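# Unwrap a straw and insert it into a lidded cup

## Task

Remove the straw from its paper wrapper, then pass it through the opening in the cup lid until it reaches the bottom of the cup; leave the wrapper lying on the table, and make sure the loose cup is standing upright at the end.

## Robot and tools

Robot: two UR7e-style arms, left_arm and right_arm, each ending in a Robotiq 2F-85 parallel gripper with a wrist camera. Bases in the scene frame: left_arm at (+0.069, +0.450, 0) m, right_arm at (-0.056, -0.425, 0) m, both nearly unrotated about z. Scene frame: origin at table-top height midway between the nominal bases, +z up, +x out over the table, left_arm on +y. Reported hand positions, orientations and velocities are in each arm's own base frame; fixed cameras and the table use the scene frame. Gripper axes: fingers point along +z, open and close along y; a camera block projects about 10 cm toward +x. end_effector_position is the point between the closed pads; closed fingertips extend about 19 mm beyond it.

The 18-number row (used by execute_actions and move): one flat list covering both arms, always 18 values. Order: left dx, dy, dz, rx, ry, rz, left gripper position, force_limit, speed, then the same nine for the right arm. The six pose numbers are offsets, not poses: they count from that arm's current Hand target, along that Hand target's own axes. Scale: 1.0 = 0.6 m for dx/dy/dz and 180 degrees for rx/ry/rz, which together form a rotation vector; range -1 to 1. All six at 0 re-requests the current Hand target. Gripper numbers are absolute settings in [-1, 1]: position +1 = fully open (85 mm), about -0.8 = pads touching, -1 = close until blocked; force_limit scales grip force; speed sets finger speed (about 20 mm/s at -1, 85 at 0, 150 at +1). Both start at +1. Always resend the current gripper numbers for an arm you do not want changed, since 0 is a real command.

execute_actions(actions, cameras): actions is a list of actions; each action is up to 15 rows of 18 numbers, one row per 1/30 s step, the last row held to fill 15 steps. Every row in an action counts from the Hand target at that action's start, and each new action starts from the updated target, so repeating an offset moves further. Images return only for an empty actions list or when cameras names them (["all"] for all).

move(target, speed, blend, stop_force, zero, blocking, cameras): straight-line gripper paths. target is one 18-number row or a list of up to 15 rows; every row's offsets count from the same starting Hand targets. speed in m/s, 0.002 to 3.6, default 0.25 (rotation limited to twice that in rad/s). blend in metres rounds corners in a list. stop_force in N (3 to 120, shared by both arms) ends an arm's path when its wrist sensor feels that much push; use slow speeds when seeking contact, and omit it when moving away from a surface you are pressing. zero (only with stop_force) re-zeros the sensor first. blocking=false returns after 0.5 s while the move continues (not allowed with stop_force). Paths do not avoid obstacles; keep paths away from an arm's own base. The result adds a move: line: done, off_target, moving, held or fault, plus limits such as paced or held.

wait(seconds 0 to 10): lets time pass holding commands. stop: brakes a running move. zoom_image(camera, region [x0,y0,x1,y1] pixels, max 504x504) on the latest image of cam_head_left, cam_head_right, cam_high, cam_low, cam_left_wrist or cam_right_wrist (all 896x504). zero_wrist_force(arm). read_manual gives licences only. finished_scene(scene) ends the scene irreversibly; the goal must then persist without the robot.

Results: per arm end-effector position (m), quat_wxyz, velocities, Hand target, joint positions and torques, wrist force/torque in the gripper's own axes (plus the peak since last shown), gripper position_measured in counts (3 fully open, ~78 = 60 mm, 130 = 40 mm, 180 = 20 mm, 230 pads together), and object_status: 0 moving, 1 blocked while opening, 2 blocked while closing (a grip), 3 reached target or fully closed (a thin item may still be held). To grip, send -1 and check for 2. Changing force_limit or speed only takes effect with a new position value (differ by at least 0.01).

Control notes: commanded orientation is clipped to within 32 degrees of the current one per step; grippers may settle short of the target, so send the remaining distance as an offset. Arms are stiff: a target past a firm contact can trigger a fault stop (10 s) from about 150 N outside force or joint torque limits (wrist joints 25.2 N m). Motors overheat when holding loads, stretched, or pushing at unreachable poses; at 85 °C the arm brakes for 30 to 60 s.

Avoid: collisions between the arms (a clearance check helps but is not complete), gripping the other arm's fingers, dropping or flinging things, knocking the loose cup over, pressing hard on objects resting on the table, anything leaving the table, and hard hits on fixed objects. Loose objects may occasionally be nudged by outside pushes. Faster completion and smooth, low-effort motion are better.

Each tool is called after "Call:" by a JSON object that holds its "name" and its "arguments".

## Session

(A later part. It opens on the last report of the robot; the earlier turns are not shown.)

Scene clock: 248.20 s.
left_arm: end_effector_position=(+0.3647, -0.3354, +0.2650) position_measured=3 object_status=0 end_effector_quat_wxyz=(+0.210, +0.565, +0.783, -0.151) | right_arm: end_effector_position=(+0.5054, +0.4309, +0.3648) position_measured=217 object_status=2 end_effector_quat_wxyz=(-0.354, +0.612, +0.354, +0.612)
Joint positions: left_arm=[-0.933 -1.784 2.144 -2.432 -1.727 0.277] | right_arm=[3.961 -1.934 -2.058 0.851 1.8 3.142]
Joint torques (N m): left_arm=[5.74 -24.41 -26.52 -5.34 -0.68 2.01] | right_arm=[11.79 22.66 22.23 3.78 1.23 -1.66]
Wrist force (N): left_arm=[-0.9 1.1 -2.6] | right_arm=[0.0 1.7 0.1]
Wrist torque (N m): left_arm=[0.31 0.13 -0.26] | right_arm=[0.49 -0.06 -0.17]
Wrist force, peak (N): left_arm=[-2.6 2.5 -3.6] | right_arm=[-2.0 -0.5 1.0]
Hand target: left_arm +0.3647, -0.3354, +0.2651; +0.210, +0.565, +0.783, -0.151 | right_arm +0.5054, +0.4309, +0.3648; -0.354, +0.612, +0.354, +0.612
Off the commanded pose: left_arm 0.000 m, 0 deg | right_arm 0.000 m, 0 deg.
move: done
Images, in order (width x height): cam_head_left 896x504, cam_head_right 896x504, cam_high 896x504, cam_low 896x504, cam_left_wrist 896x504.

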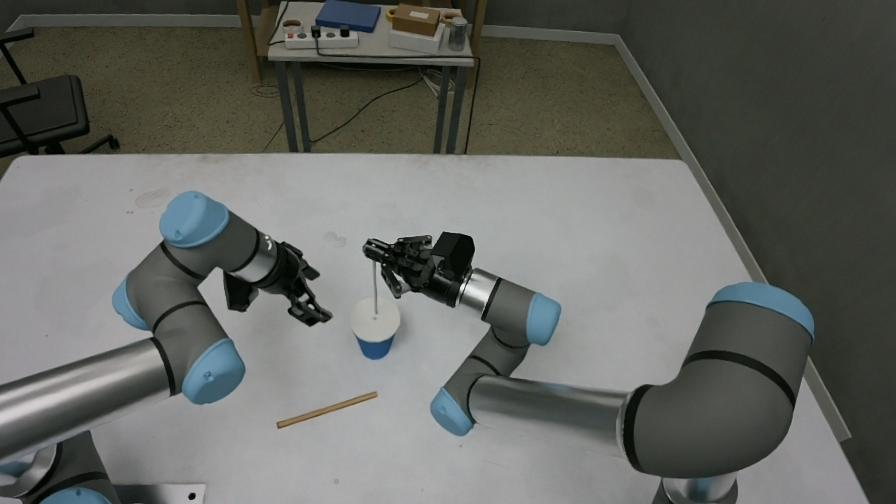

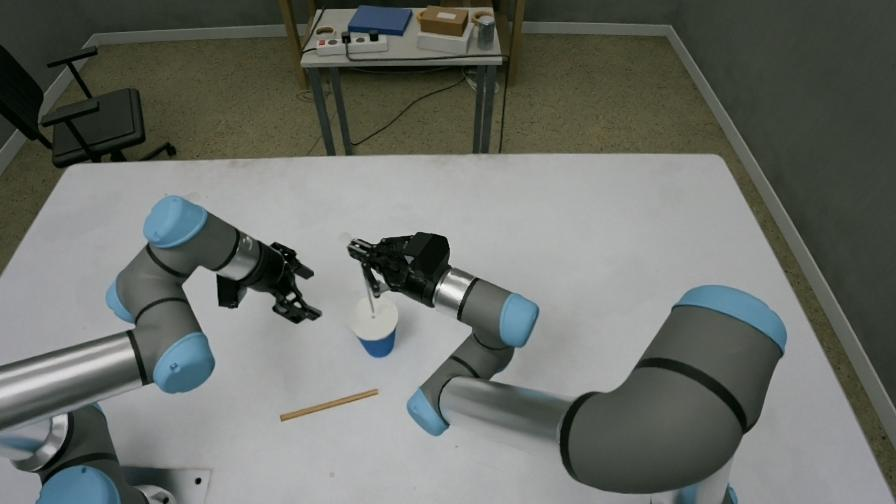

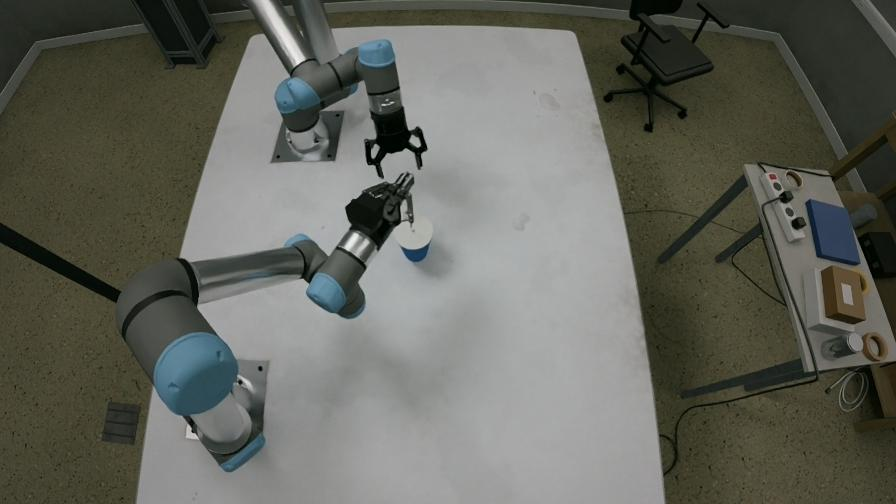

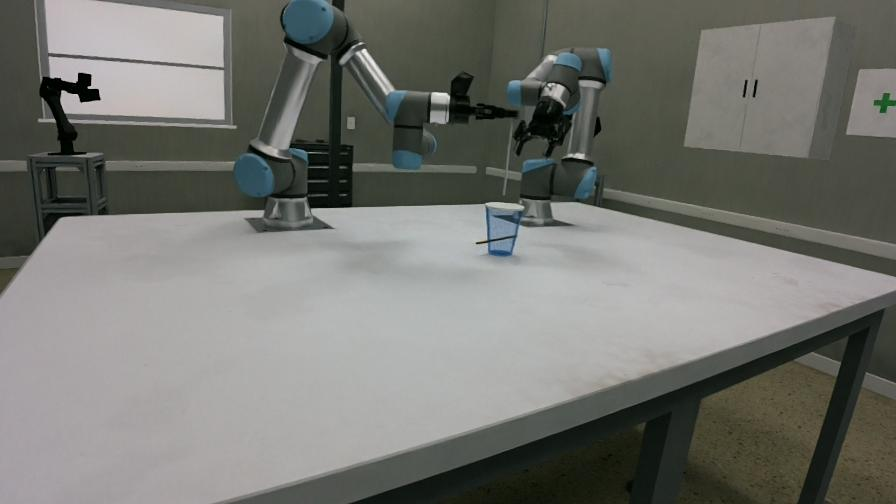

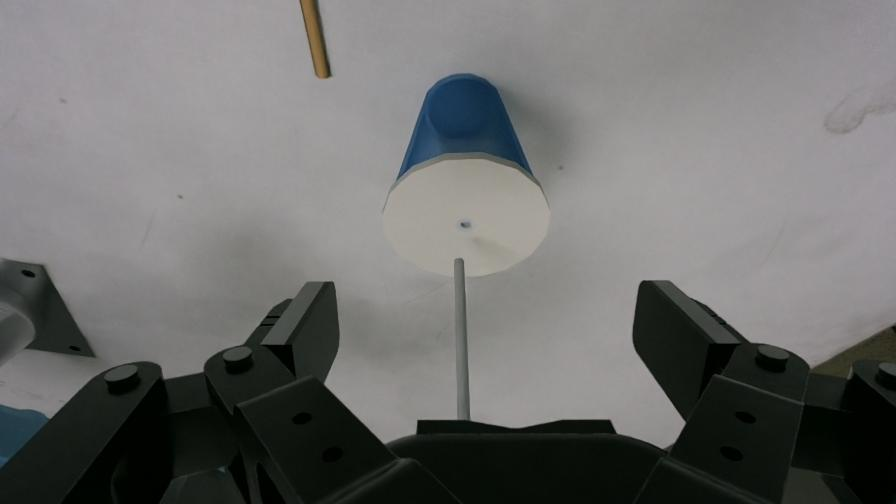

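Call:
{"name": "move", "arguments": {"target": [0,0,0,0,0,0,1,-0.8,0,-0.03,0.0013,0.0094,0,0,0,-1,-0.3,-0.9], "speed": 0.06, "cameras": ["cam_left_wrist","cam_low","cam_high","cam_head_left","cam_head_right"]}}

Call:
{"name": "zoom_image", "arguments": {"camera": "cam_left_wrist", "region": [410, 190, 510, 330]}}

Call:
{"name": "zoom_image", "arguments": {"camera": "cam_low", "region": [480, 180, 525, 225]}}

Call:
{"name": "zoom_image", "arguments": {"camera": "cam_high", "region": [390, 205, 440, 255]}}

Call:
{"name": "zoom_image", "arguments": {"camera": "cam_head_left", "region": [345, 285, 405, 345]}}

Call:
{"name": "zoom_image", "arguments": {"camera": "cam_head_right", "region": [345, 285, 405, 345]}}

Scene clock: 279.70 s.
left_arm: end_effector_position=(+0.3647, -0.3354, +0.2651) position_measured=3 object_status=3 end_effector_quat_wxyz=(+0.210, +0.565, +0.783, -0.151) | right_arm: end_effector_position=(+0.5089, +0.4355, +0.3467) position_measured=217 object_status=2 end_effector_quat_wxyz=(-0.354, +0.612, +0.354, +0.612) end_effector_velocity=(+0.000, +0.000, +0.002) end_effector_angular_velocity=(+0.000, +0.001, -0.001)
Joint positions: left_arm=[-0.933 -1.784 2.144 -2.432 -1.727 0.277] | right_arm=[3.962 -1.981 -2.054 0.894 1.799 3.142]
Joint velocities: left_arm=[within noise] | right_arm=[0 0.006 0 -0.006 -0.001 0.001]
Joint torques (N m): left_arm=[5.39 -24.3 -36.29 -5 -0.76 1.9] | right_arm=[9.26 40.42 18.67 0.18 -0.8 -1.09]
Wrist force (N): left_arm=[-0.7 1.1 -2.4] | right_arm=[-0.2 1.3 0.0]
Wrist torque (N m): left_arm=[0.31 0.11 -0.26] | right_arm=[0.41 -0.02 -0.16]
Wrist force, peak (N): left_arm=[-0.7 1.1 -2.9] | right_arm=[0.0 2.1 0.0]
Hand target: left_arm +0.3647, -0.3354, +0.2651; +0.210, +0.565, +0.783, -0.151 | right_arm +0.5089, +0.4355, +0.3468; -0.354, +0.612, +0.354, +0.612
Off the commanded pose: left_arm 0.000 m, 0 deg | right_arm 0.000 m, 0 deg.
move: done
Images, in order (width x height): cam_head_left 896x504, cam_head_right 896x504, cam_high 896x504, cam_low 896x504, cam_left_wrist 896x504.

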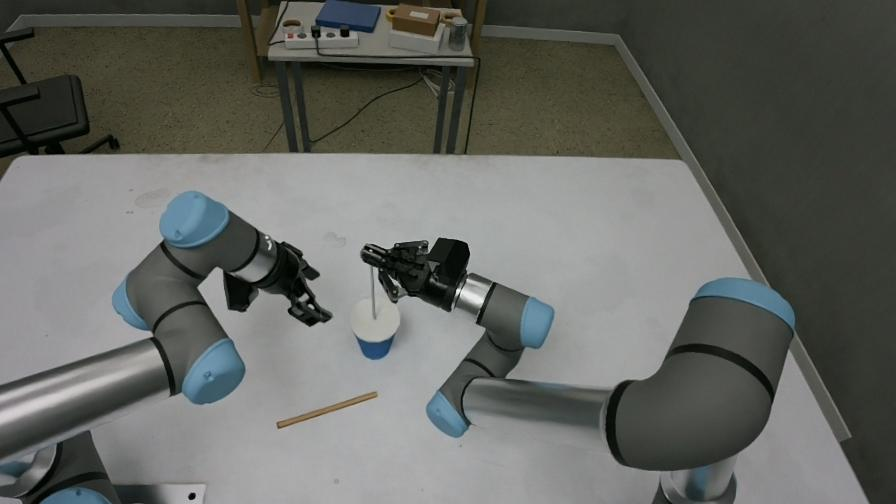

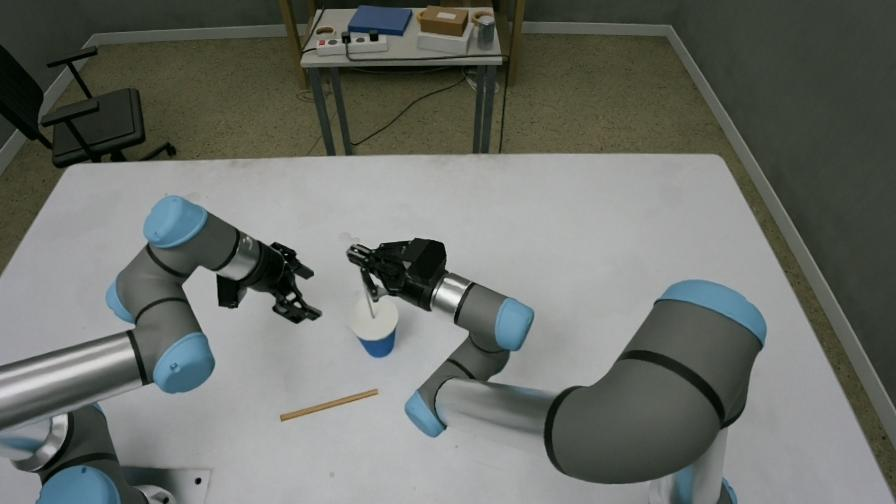

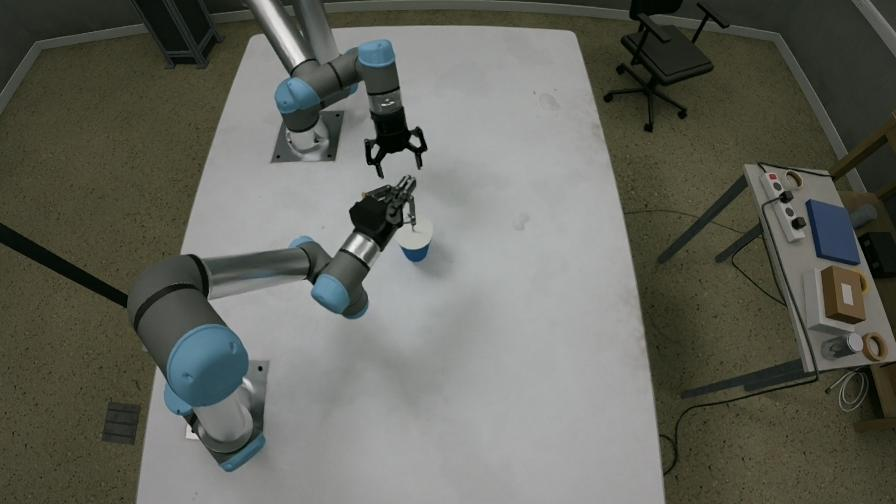

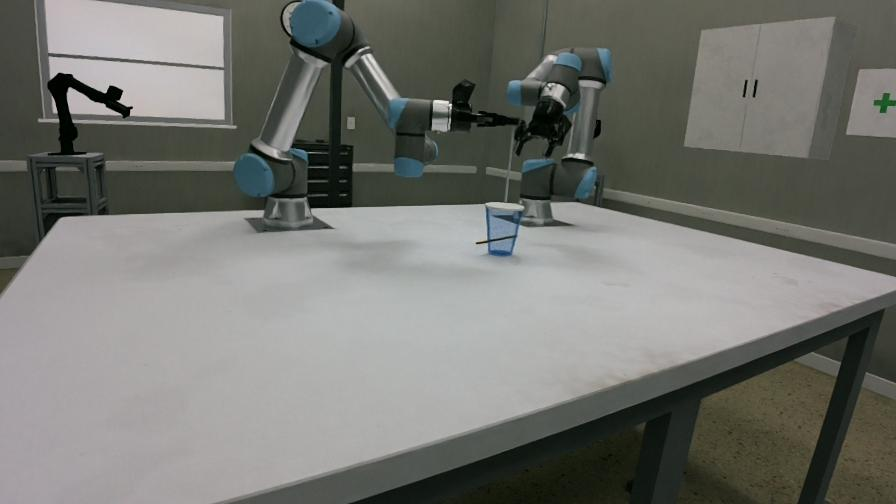

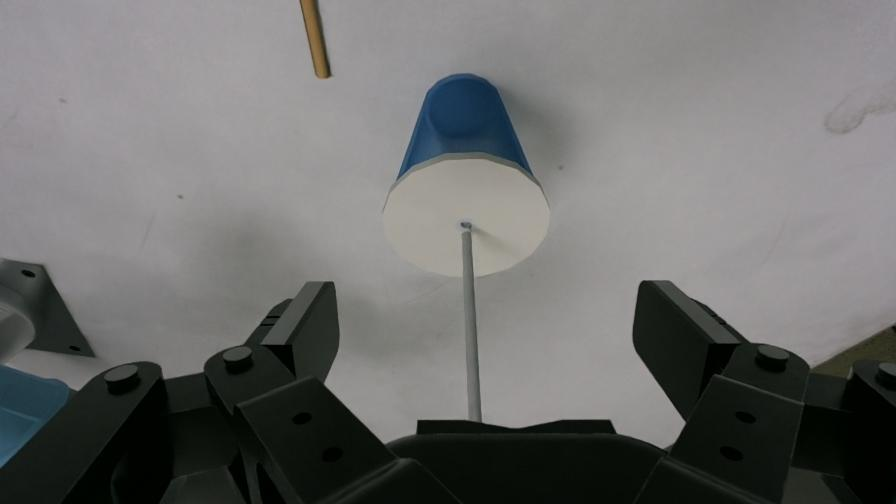

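Scaled by 3.600 from the camera's 896x504 image, which has a finer 1280x720 frame.

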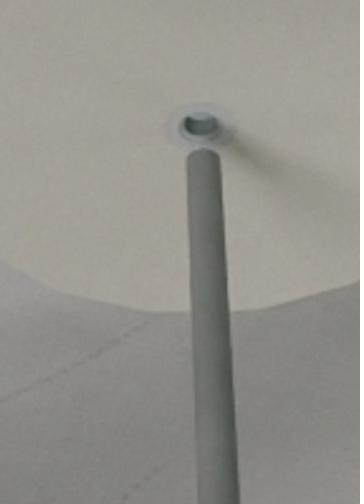

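Scaled by 11.200 from the camera's 896x504 image, which has a finer 1280x720 frame.

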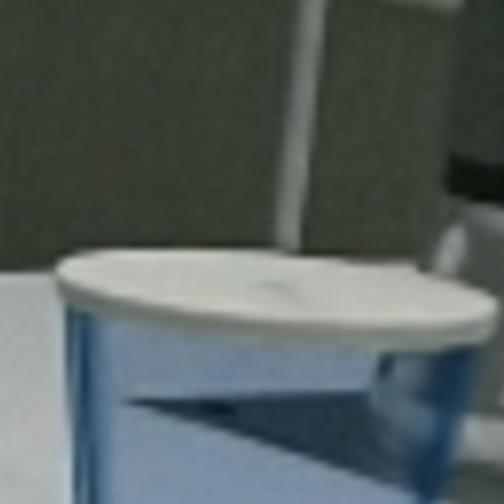

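Scaled by 10.080 from the camera's 896x504 image, which has a finer 1280x720 frame.

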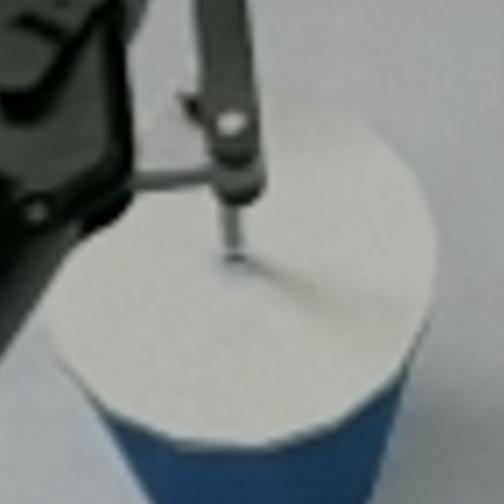

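Scaled by 8.400 from the camera's 896x504 image, which has a finer 1280x720 frame.

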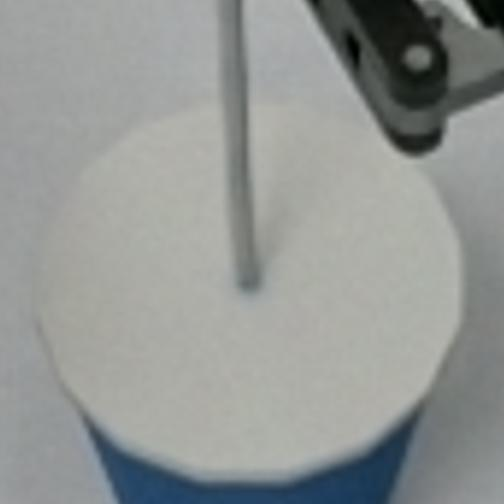

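Scaled by 8.400 from the camera's 896x504 image, which has a finer 1280x720 frame.

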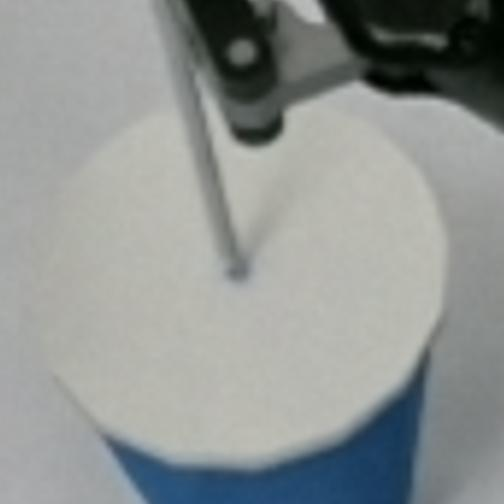

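Call:
{"name": "move", "arguments": {"target": [[0,0,0,0,0,0,1,-0.8,0,-0.008,-0.0006,0.0008,0,0,0,-1,-0.3,-0.9],[0,0,0,0,0,0,1,-0.8,0,-0.05,-0.0006,0.0008,0,0,0,-1,-0.3,-0.9]], "speed": [0.03,0.012], "stop_force": 12, "cameras": ["cam_left_wrist","cam_low","cam_high","cam_head_left","cam_head_right"]}}

Call:
{"name": "zoom_image", "arguments": {"camera": "cam_left_wrist", "region": [410, 190, 510, 330]}}

Call:
{"name": "zoom_image", "arguments": {"camera": "cam_low", "region": [470, 160, 540, 270]}}

Call:
{"name": "zoom_image", "arguments": {"camera": "cam_head_left", "region": [345, 285, 405, 345]}}

Call:
{"name": "zoom_image", "arguments": {"camera": "cam_high", "region": [390, 205, 440, 255]}}

Scene clock: 319.23 s.
left_arm: end_effector_position=(+0.3647, -0.3354, +0.2651) position_measured=3 object_status=3 end_effector_quat_wxyz=(+0.210, +0.565, +0.783, -0.151) | right_arm: end_effector_position=(+0.5088, +0.4360, +0.3366) position_measured=217 object_status=2 end_effector_quat_wxyz=(-0.354, +0.612, +0.354, +0.612)
Joint positions: left_arm=[-0.933 -1.784 2.144 -2.432 -1.727 0.277] | right_arm=[3.963 -2.002 -2.059 0.92 1.798 3.142]
Joint torques (N m): left_arm=[5.12 -24.03 -36.04 -4.99 -0.61 2.07] | right_arm=[9.56 36.22 17.6 -0.35 -0.31 -0.04]
Wrist force (N): left_arm=[-0.9 1.3 -2.4] | right_arm=[12.7 1.0 -0.2]
Wrist torque (N m): left_arm=[0.34 0.12 -0.25] | right_arm=[0.33 -0.16 -0.17]
Wrist force, peak (N): left_arm=[-1.0 1.2 -2.8] | right_arm=[17.6 1.6 -0.4]
Hand target: left_arm +0.3647, -0.3354, +0.2651; +0.210, +0.565, +0.783, -0.151 | right_arm +0.5088, +0.4360, +0.3366; -0.354, +0.612, +0.354, +0.613 (not the last commanded pose)
Off the commanded pose: left_arm 0.000 m, 0 deg | right_arm 0.020 m, 0 deg.
move: contact (right_arm); path passed 1 of 2 targets
Images, in order (width x height): cam_head_left 896x504, cam_head_right 896x504, cam_high 896x504, cam_low 896x504, cam_left_wrist 896x504.

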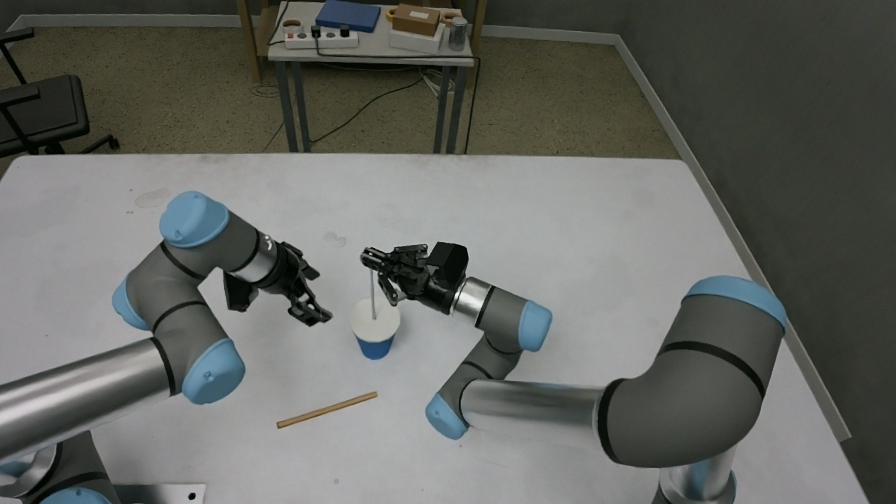

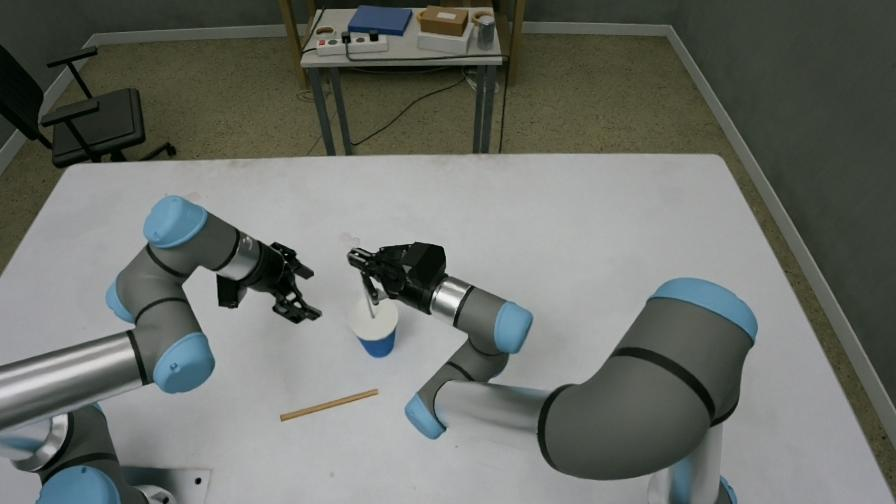

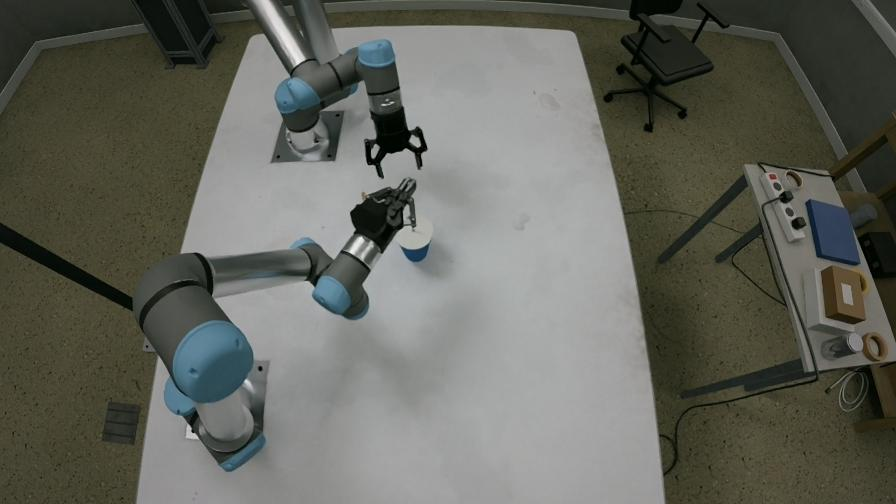

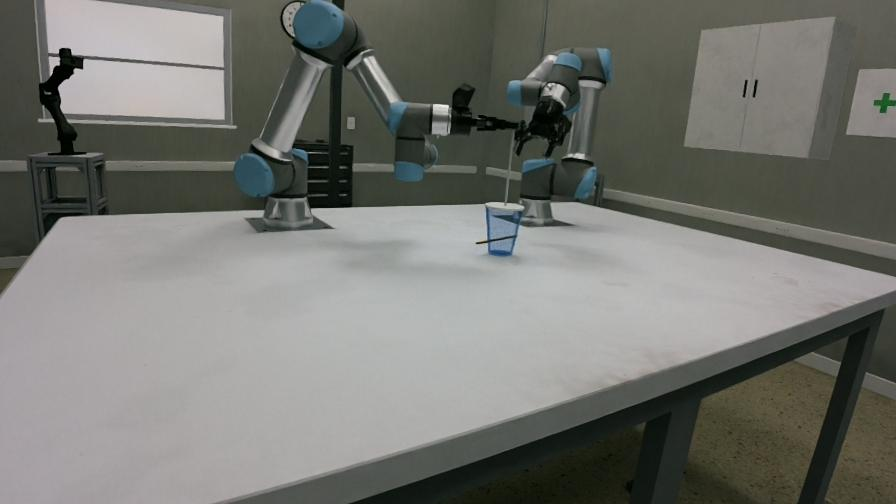

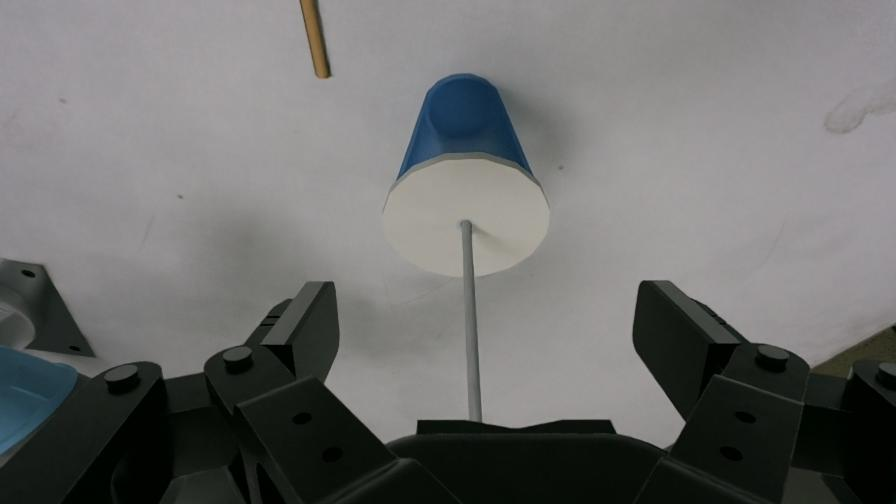

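Scaled by 3.600 from the camera's 896x504 image, which has a finer 1280x720 frame.

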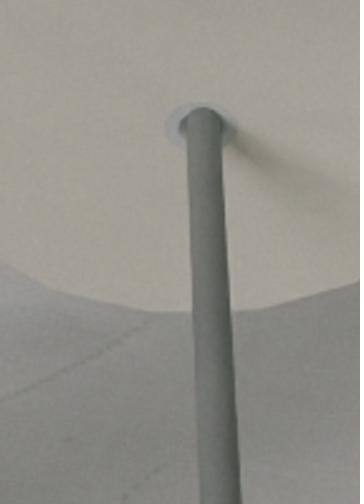

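Scaled by 4.582 from the camera's 896x504 image, which has a finer 1280x720 frame.

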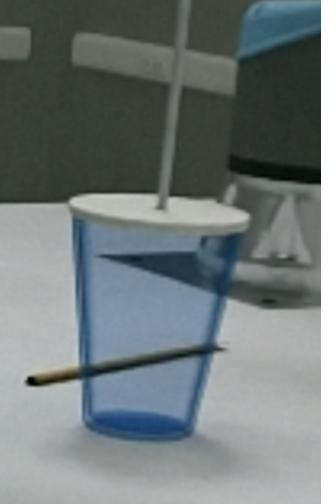

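Scaled by 8.400 from the camera's 896x504 image, which has a finer 1280x720 frame.

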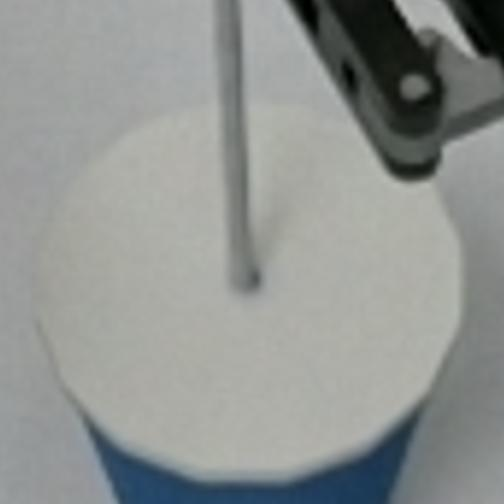

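Scaled by 10.080 from the camera's 896x504 image, which has a finer 1280x720 frame.

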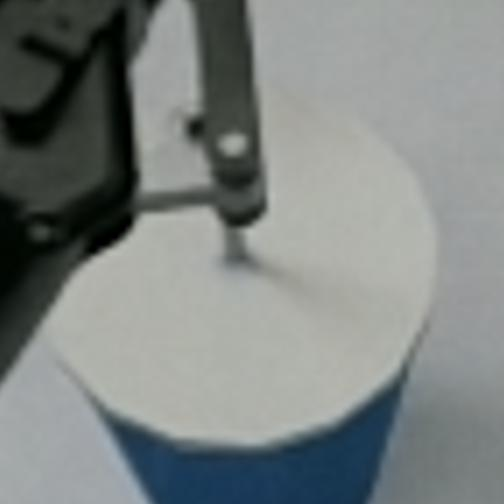

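Call:
{"name": "move", "arguments": {"target": [[0,0,0,0,0,0,1,-0.8,0,0.006,0,0,0,0,0,-1,-0.3,-0.9],[0,0,0,0,0,0,1,-0.8,0,0.006,0.0007,-0.0015,0,0,0,-1,-0.3,-0.9]], "speed": 0.03}}

Call:
{"name": "move", "arguments": {"target": [0,0,0,0,0,0,1,-0.8,0,-0.04,0,0,0,0,0,-1,-0.3,-0.9], "speed": 0.008, "stop_force": 12, "cameras": ["cam_left_wrist","cam_low","cam_high","cam_head_left","cam_head_right"]}}

Call:
{"name": "zoom_image", "arguments": {"camera": "cam_left_wrist", "region": [410, 190, 510, 330]}}

Call:
{"name": "zoom_image", "arguments": {"camera": "cam_low", "region": [470, 160, 540, 270]}}

Call:
{"name": "zoom_image", "arguments": {"camera": "cam_head_left", "region": [345, 285, 405, 345]}}

Call:
{"name": "zoom_image", "arguments": {"camera": "cam_head_right", "region": [345, 285, 405, 345]}}

Call:
{"name": "zoom_image", "arguments": {"camera": "cam_high", "region": [390, 205, 440, 255]}}

Scene clock: 344.10 s.
left_arm: end_effector_position=(+0.3647, -0.3354, +0.2651) position_measured=3 object_status=3 end_effector_quat_wxyz=(+0.210, +0.565, +0.783, -0.151) | right_arm: end_effector_position=(+0.5087, +0.4350, +0.3403) position_measured=217 object_status=2 end_effector_quat_wxyz=(-0.354, +0.612, +0.354, +0.613)
Joint positions: left_arm=[-0.933 -1.784 2.144 -2.432 -1.727 0.277] | right_arm=[3.961 -1.994 -2.058 0.912 1.8 3.142]
Joint torques (N m): left_arm=[5.61 -24.21 -35.63 -4.74 -0.68 1.95] | right_arm=[-8.24 38.76 12.29 3.85 0.64 0.11]
Wrist force (N): left_arm=[-0.8 1.1 -2.6] | right_arm=[-0.5 1.3 0.0]
Wrist torque (N m): left_arm=[0.32 0.11 -0.26] | right_arm=[0.39 0.02 -0.16]
Wrist force, peak (N): left_arm=[-1.2 1.2 -2.7] | right_arm=[13.0 1.8 0.0]
Hand target: left_arm +0.3647, -0.3354, +0.2651; +0.210, +0.565, +0.783, -0.151 | right_arm +0.5088, +0.4350, +0.3402; -0.354, +0.612, +0.354, +0.613
Off the commanded pose: left_arm 0.000 m, 0 deg | right_arm 0.000 m, 0 deg.
move: done

Scene clock: 345.73 s.
left_arm: end_effector_position=(+0.3647, -0.3354, +0.2651) position_measured=3 object_status=3 end_effector_quat_wxyz=(+0.210, +0.565, +0.783, -0.151) | right_arm: end_effector_position=(+0.5088, +0.4350, +0.3360) position_measured=217 object_status=2 end_effector_quat_wxyz=(-0.354, +0.612, +0.354, +0.613)
Joint positions: left_arm=[-0.933 -1.784 2.144 -2.432 -1.727 0.277] | right_arm=[3.961 -2.003 -2.061 0.923 1.799 3.142]
Joint torques (N m): left_arm=[5.41 -24.63 -35.92 -4.63 -0.74 2.01] | right_arm=[-3.11 36.78 17.16 -2.21 -0.82 -0.04]
Wrist force (N): left_arm=[-0.7 1.1 -2.7] | right_arm=[12.5 1.4 0.5]
Wrist torque (N m): left_arm=[0.31 0.10 -0.26] | right_arm=[0.39 -0.15 -0.19]
Wrist force, peak (N): left_arm=[-0.9 1.1 -2.7] | right_arm=[15.8 1.3 0.2]
Hand target: left_arm +0.3647, -0.3354, +0.2651; +0.210, +0.565, +0.783, -0.151 | right_arm +0.5088, +0.4350, +0.3360; -0.354, +0.612, +0.354, +0.613 (not the last commanded pose)
Off the commanded pose: left_arm 0.000 m, 0 deg | right_arm 0.020 m, 0 deg.
move: contact (right_arm)
Images, in order (width x height): cam_head_left 896x504, cam_head_right 896x504, cam_high 896x504, cam_low 896x504, cam_left_wrist 896x504.

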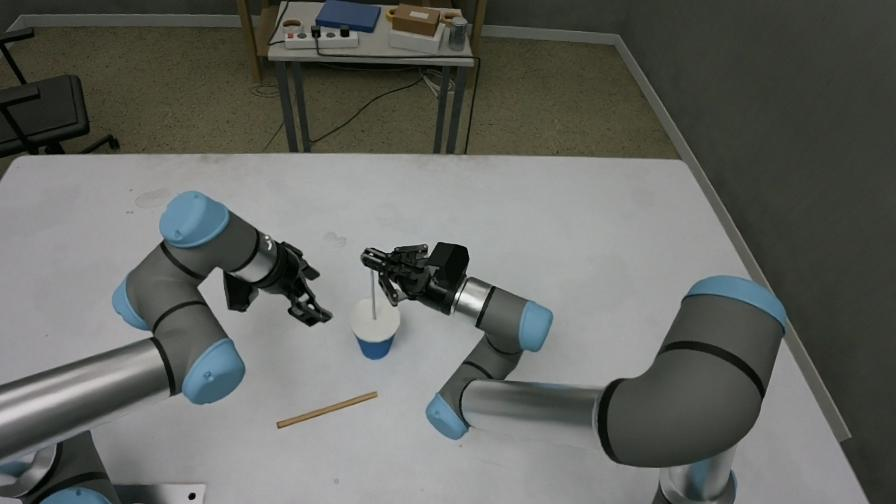

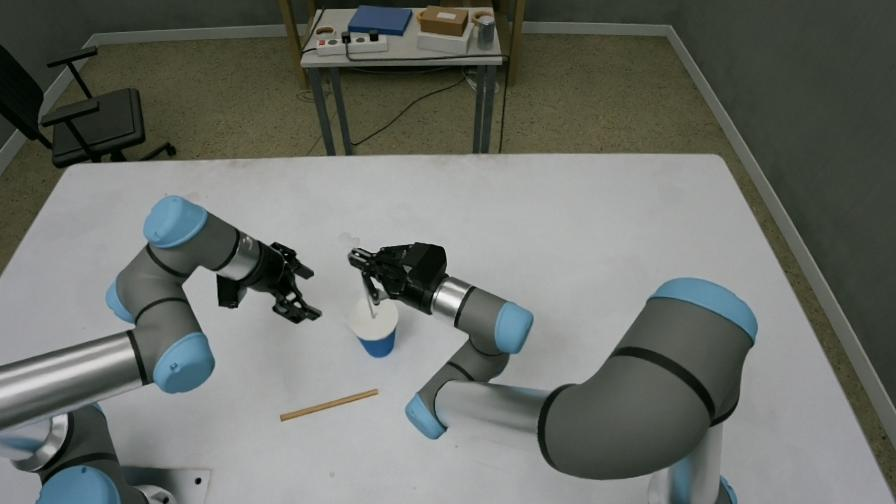

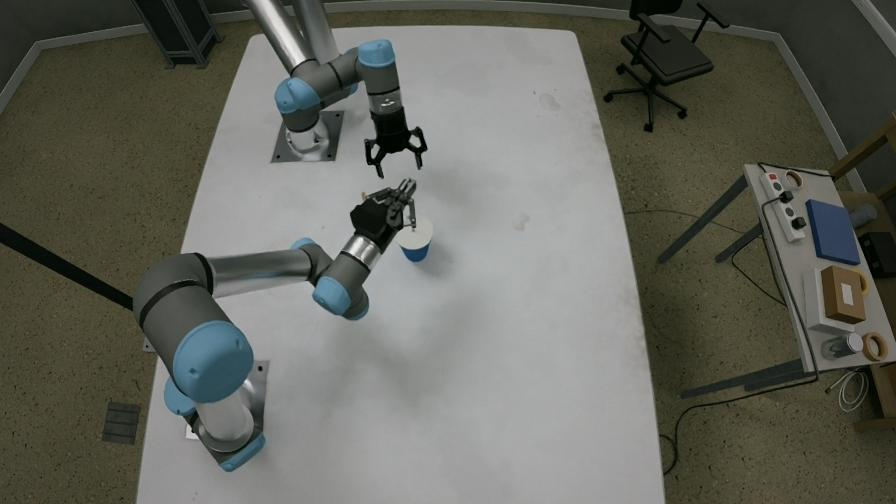

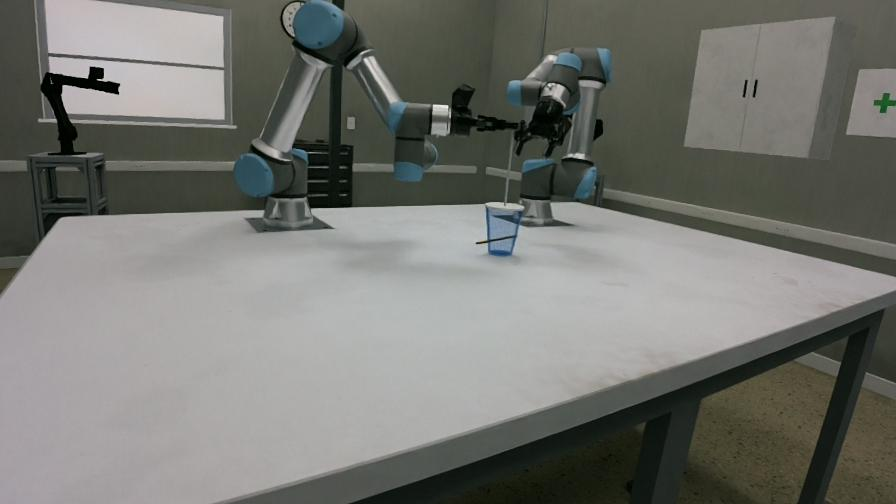

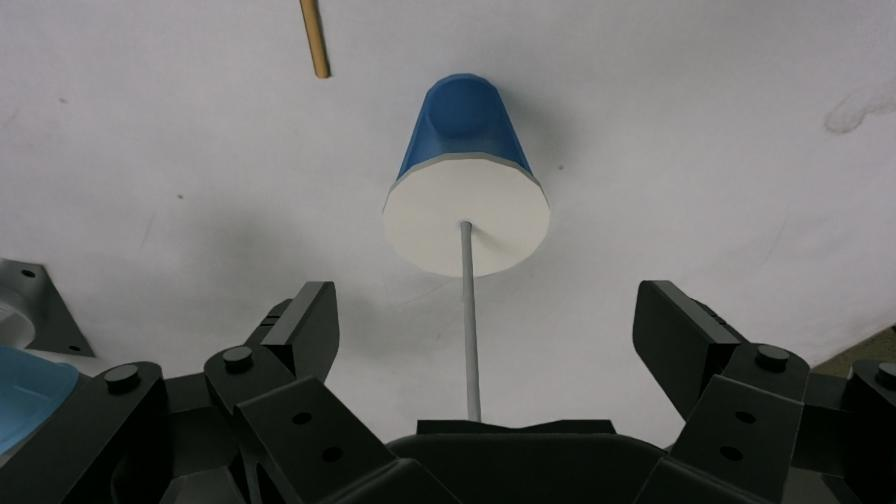

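Scaled by 3.600 from the camera's 896x504 image, which has a finer 1280x720 frame.

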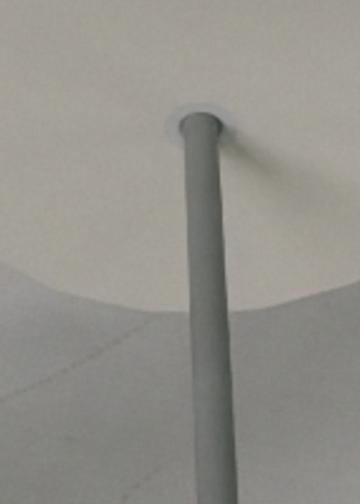

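Scaled by 4.582 from the camera's 896x504 image, which has a finer 1280x720 frame.

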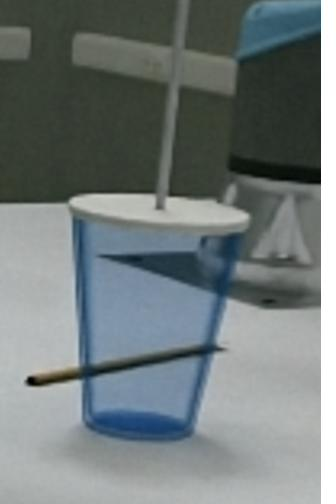

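Scaled by 8.400 from the camera's 896x504 image, which has a finer 1280x720 frame.

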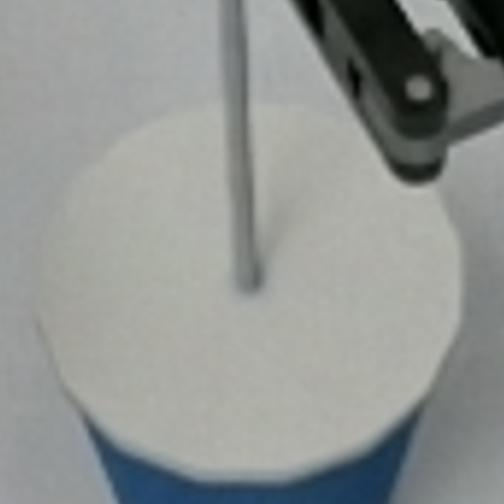

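Scaled by 8.400 from the camera's 896x504 image, which has a finer 1280x720 frame.

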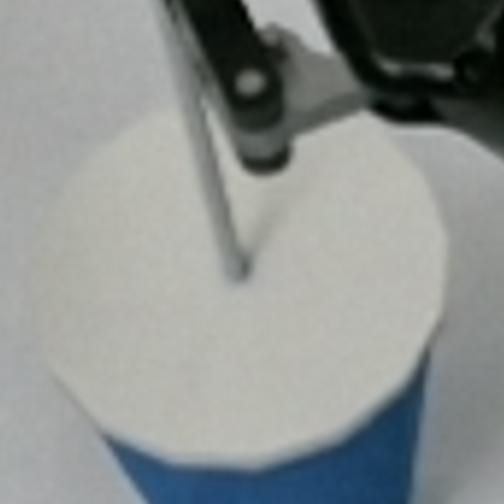

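Scaled by 10.080 from the camera's 896x504 image, which has a finer 1280x720 frame.

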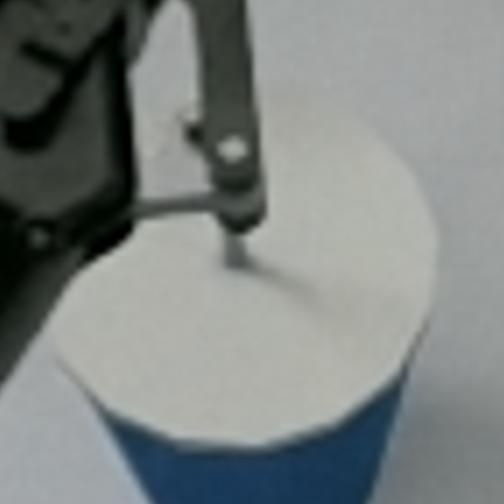

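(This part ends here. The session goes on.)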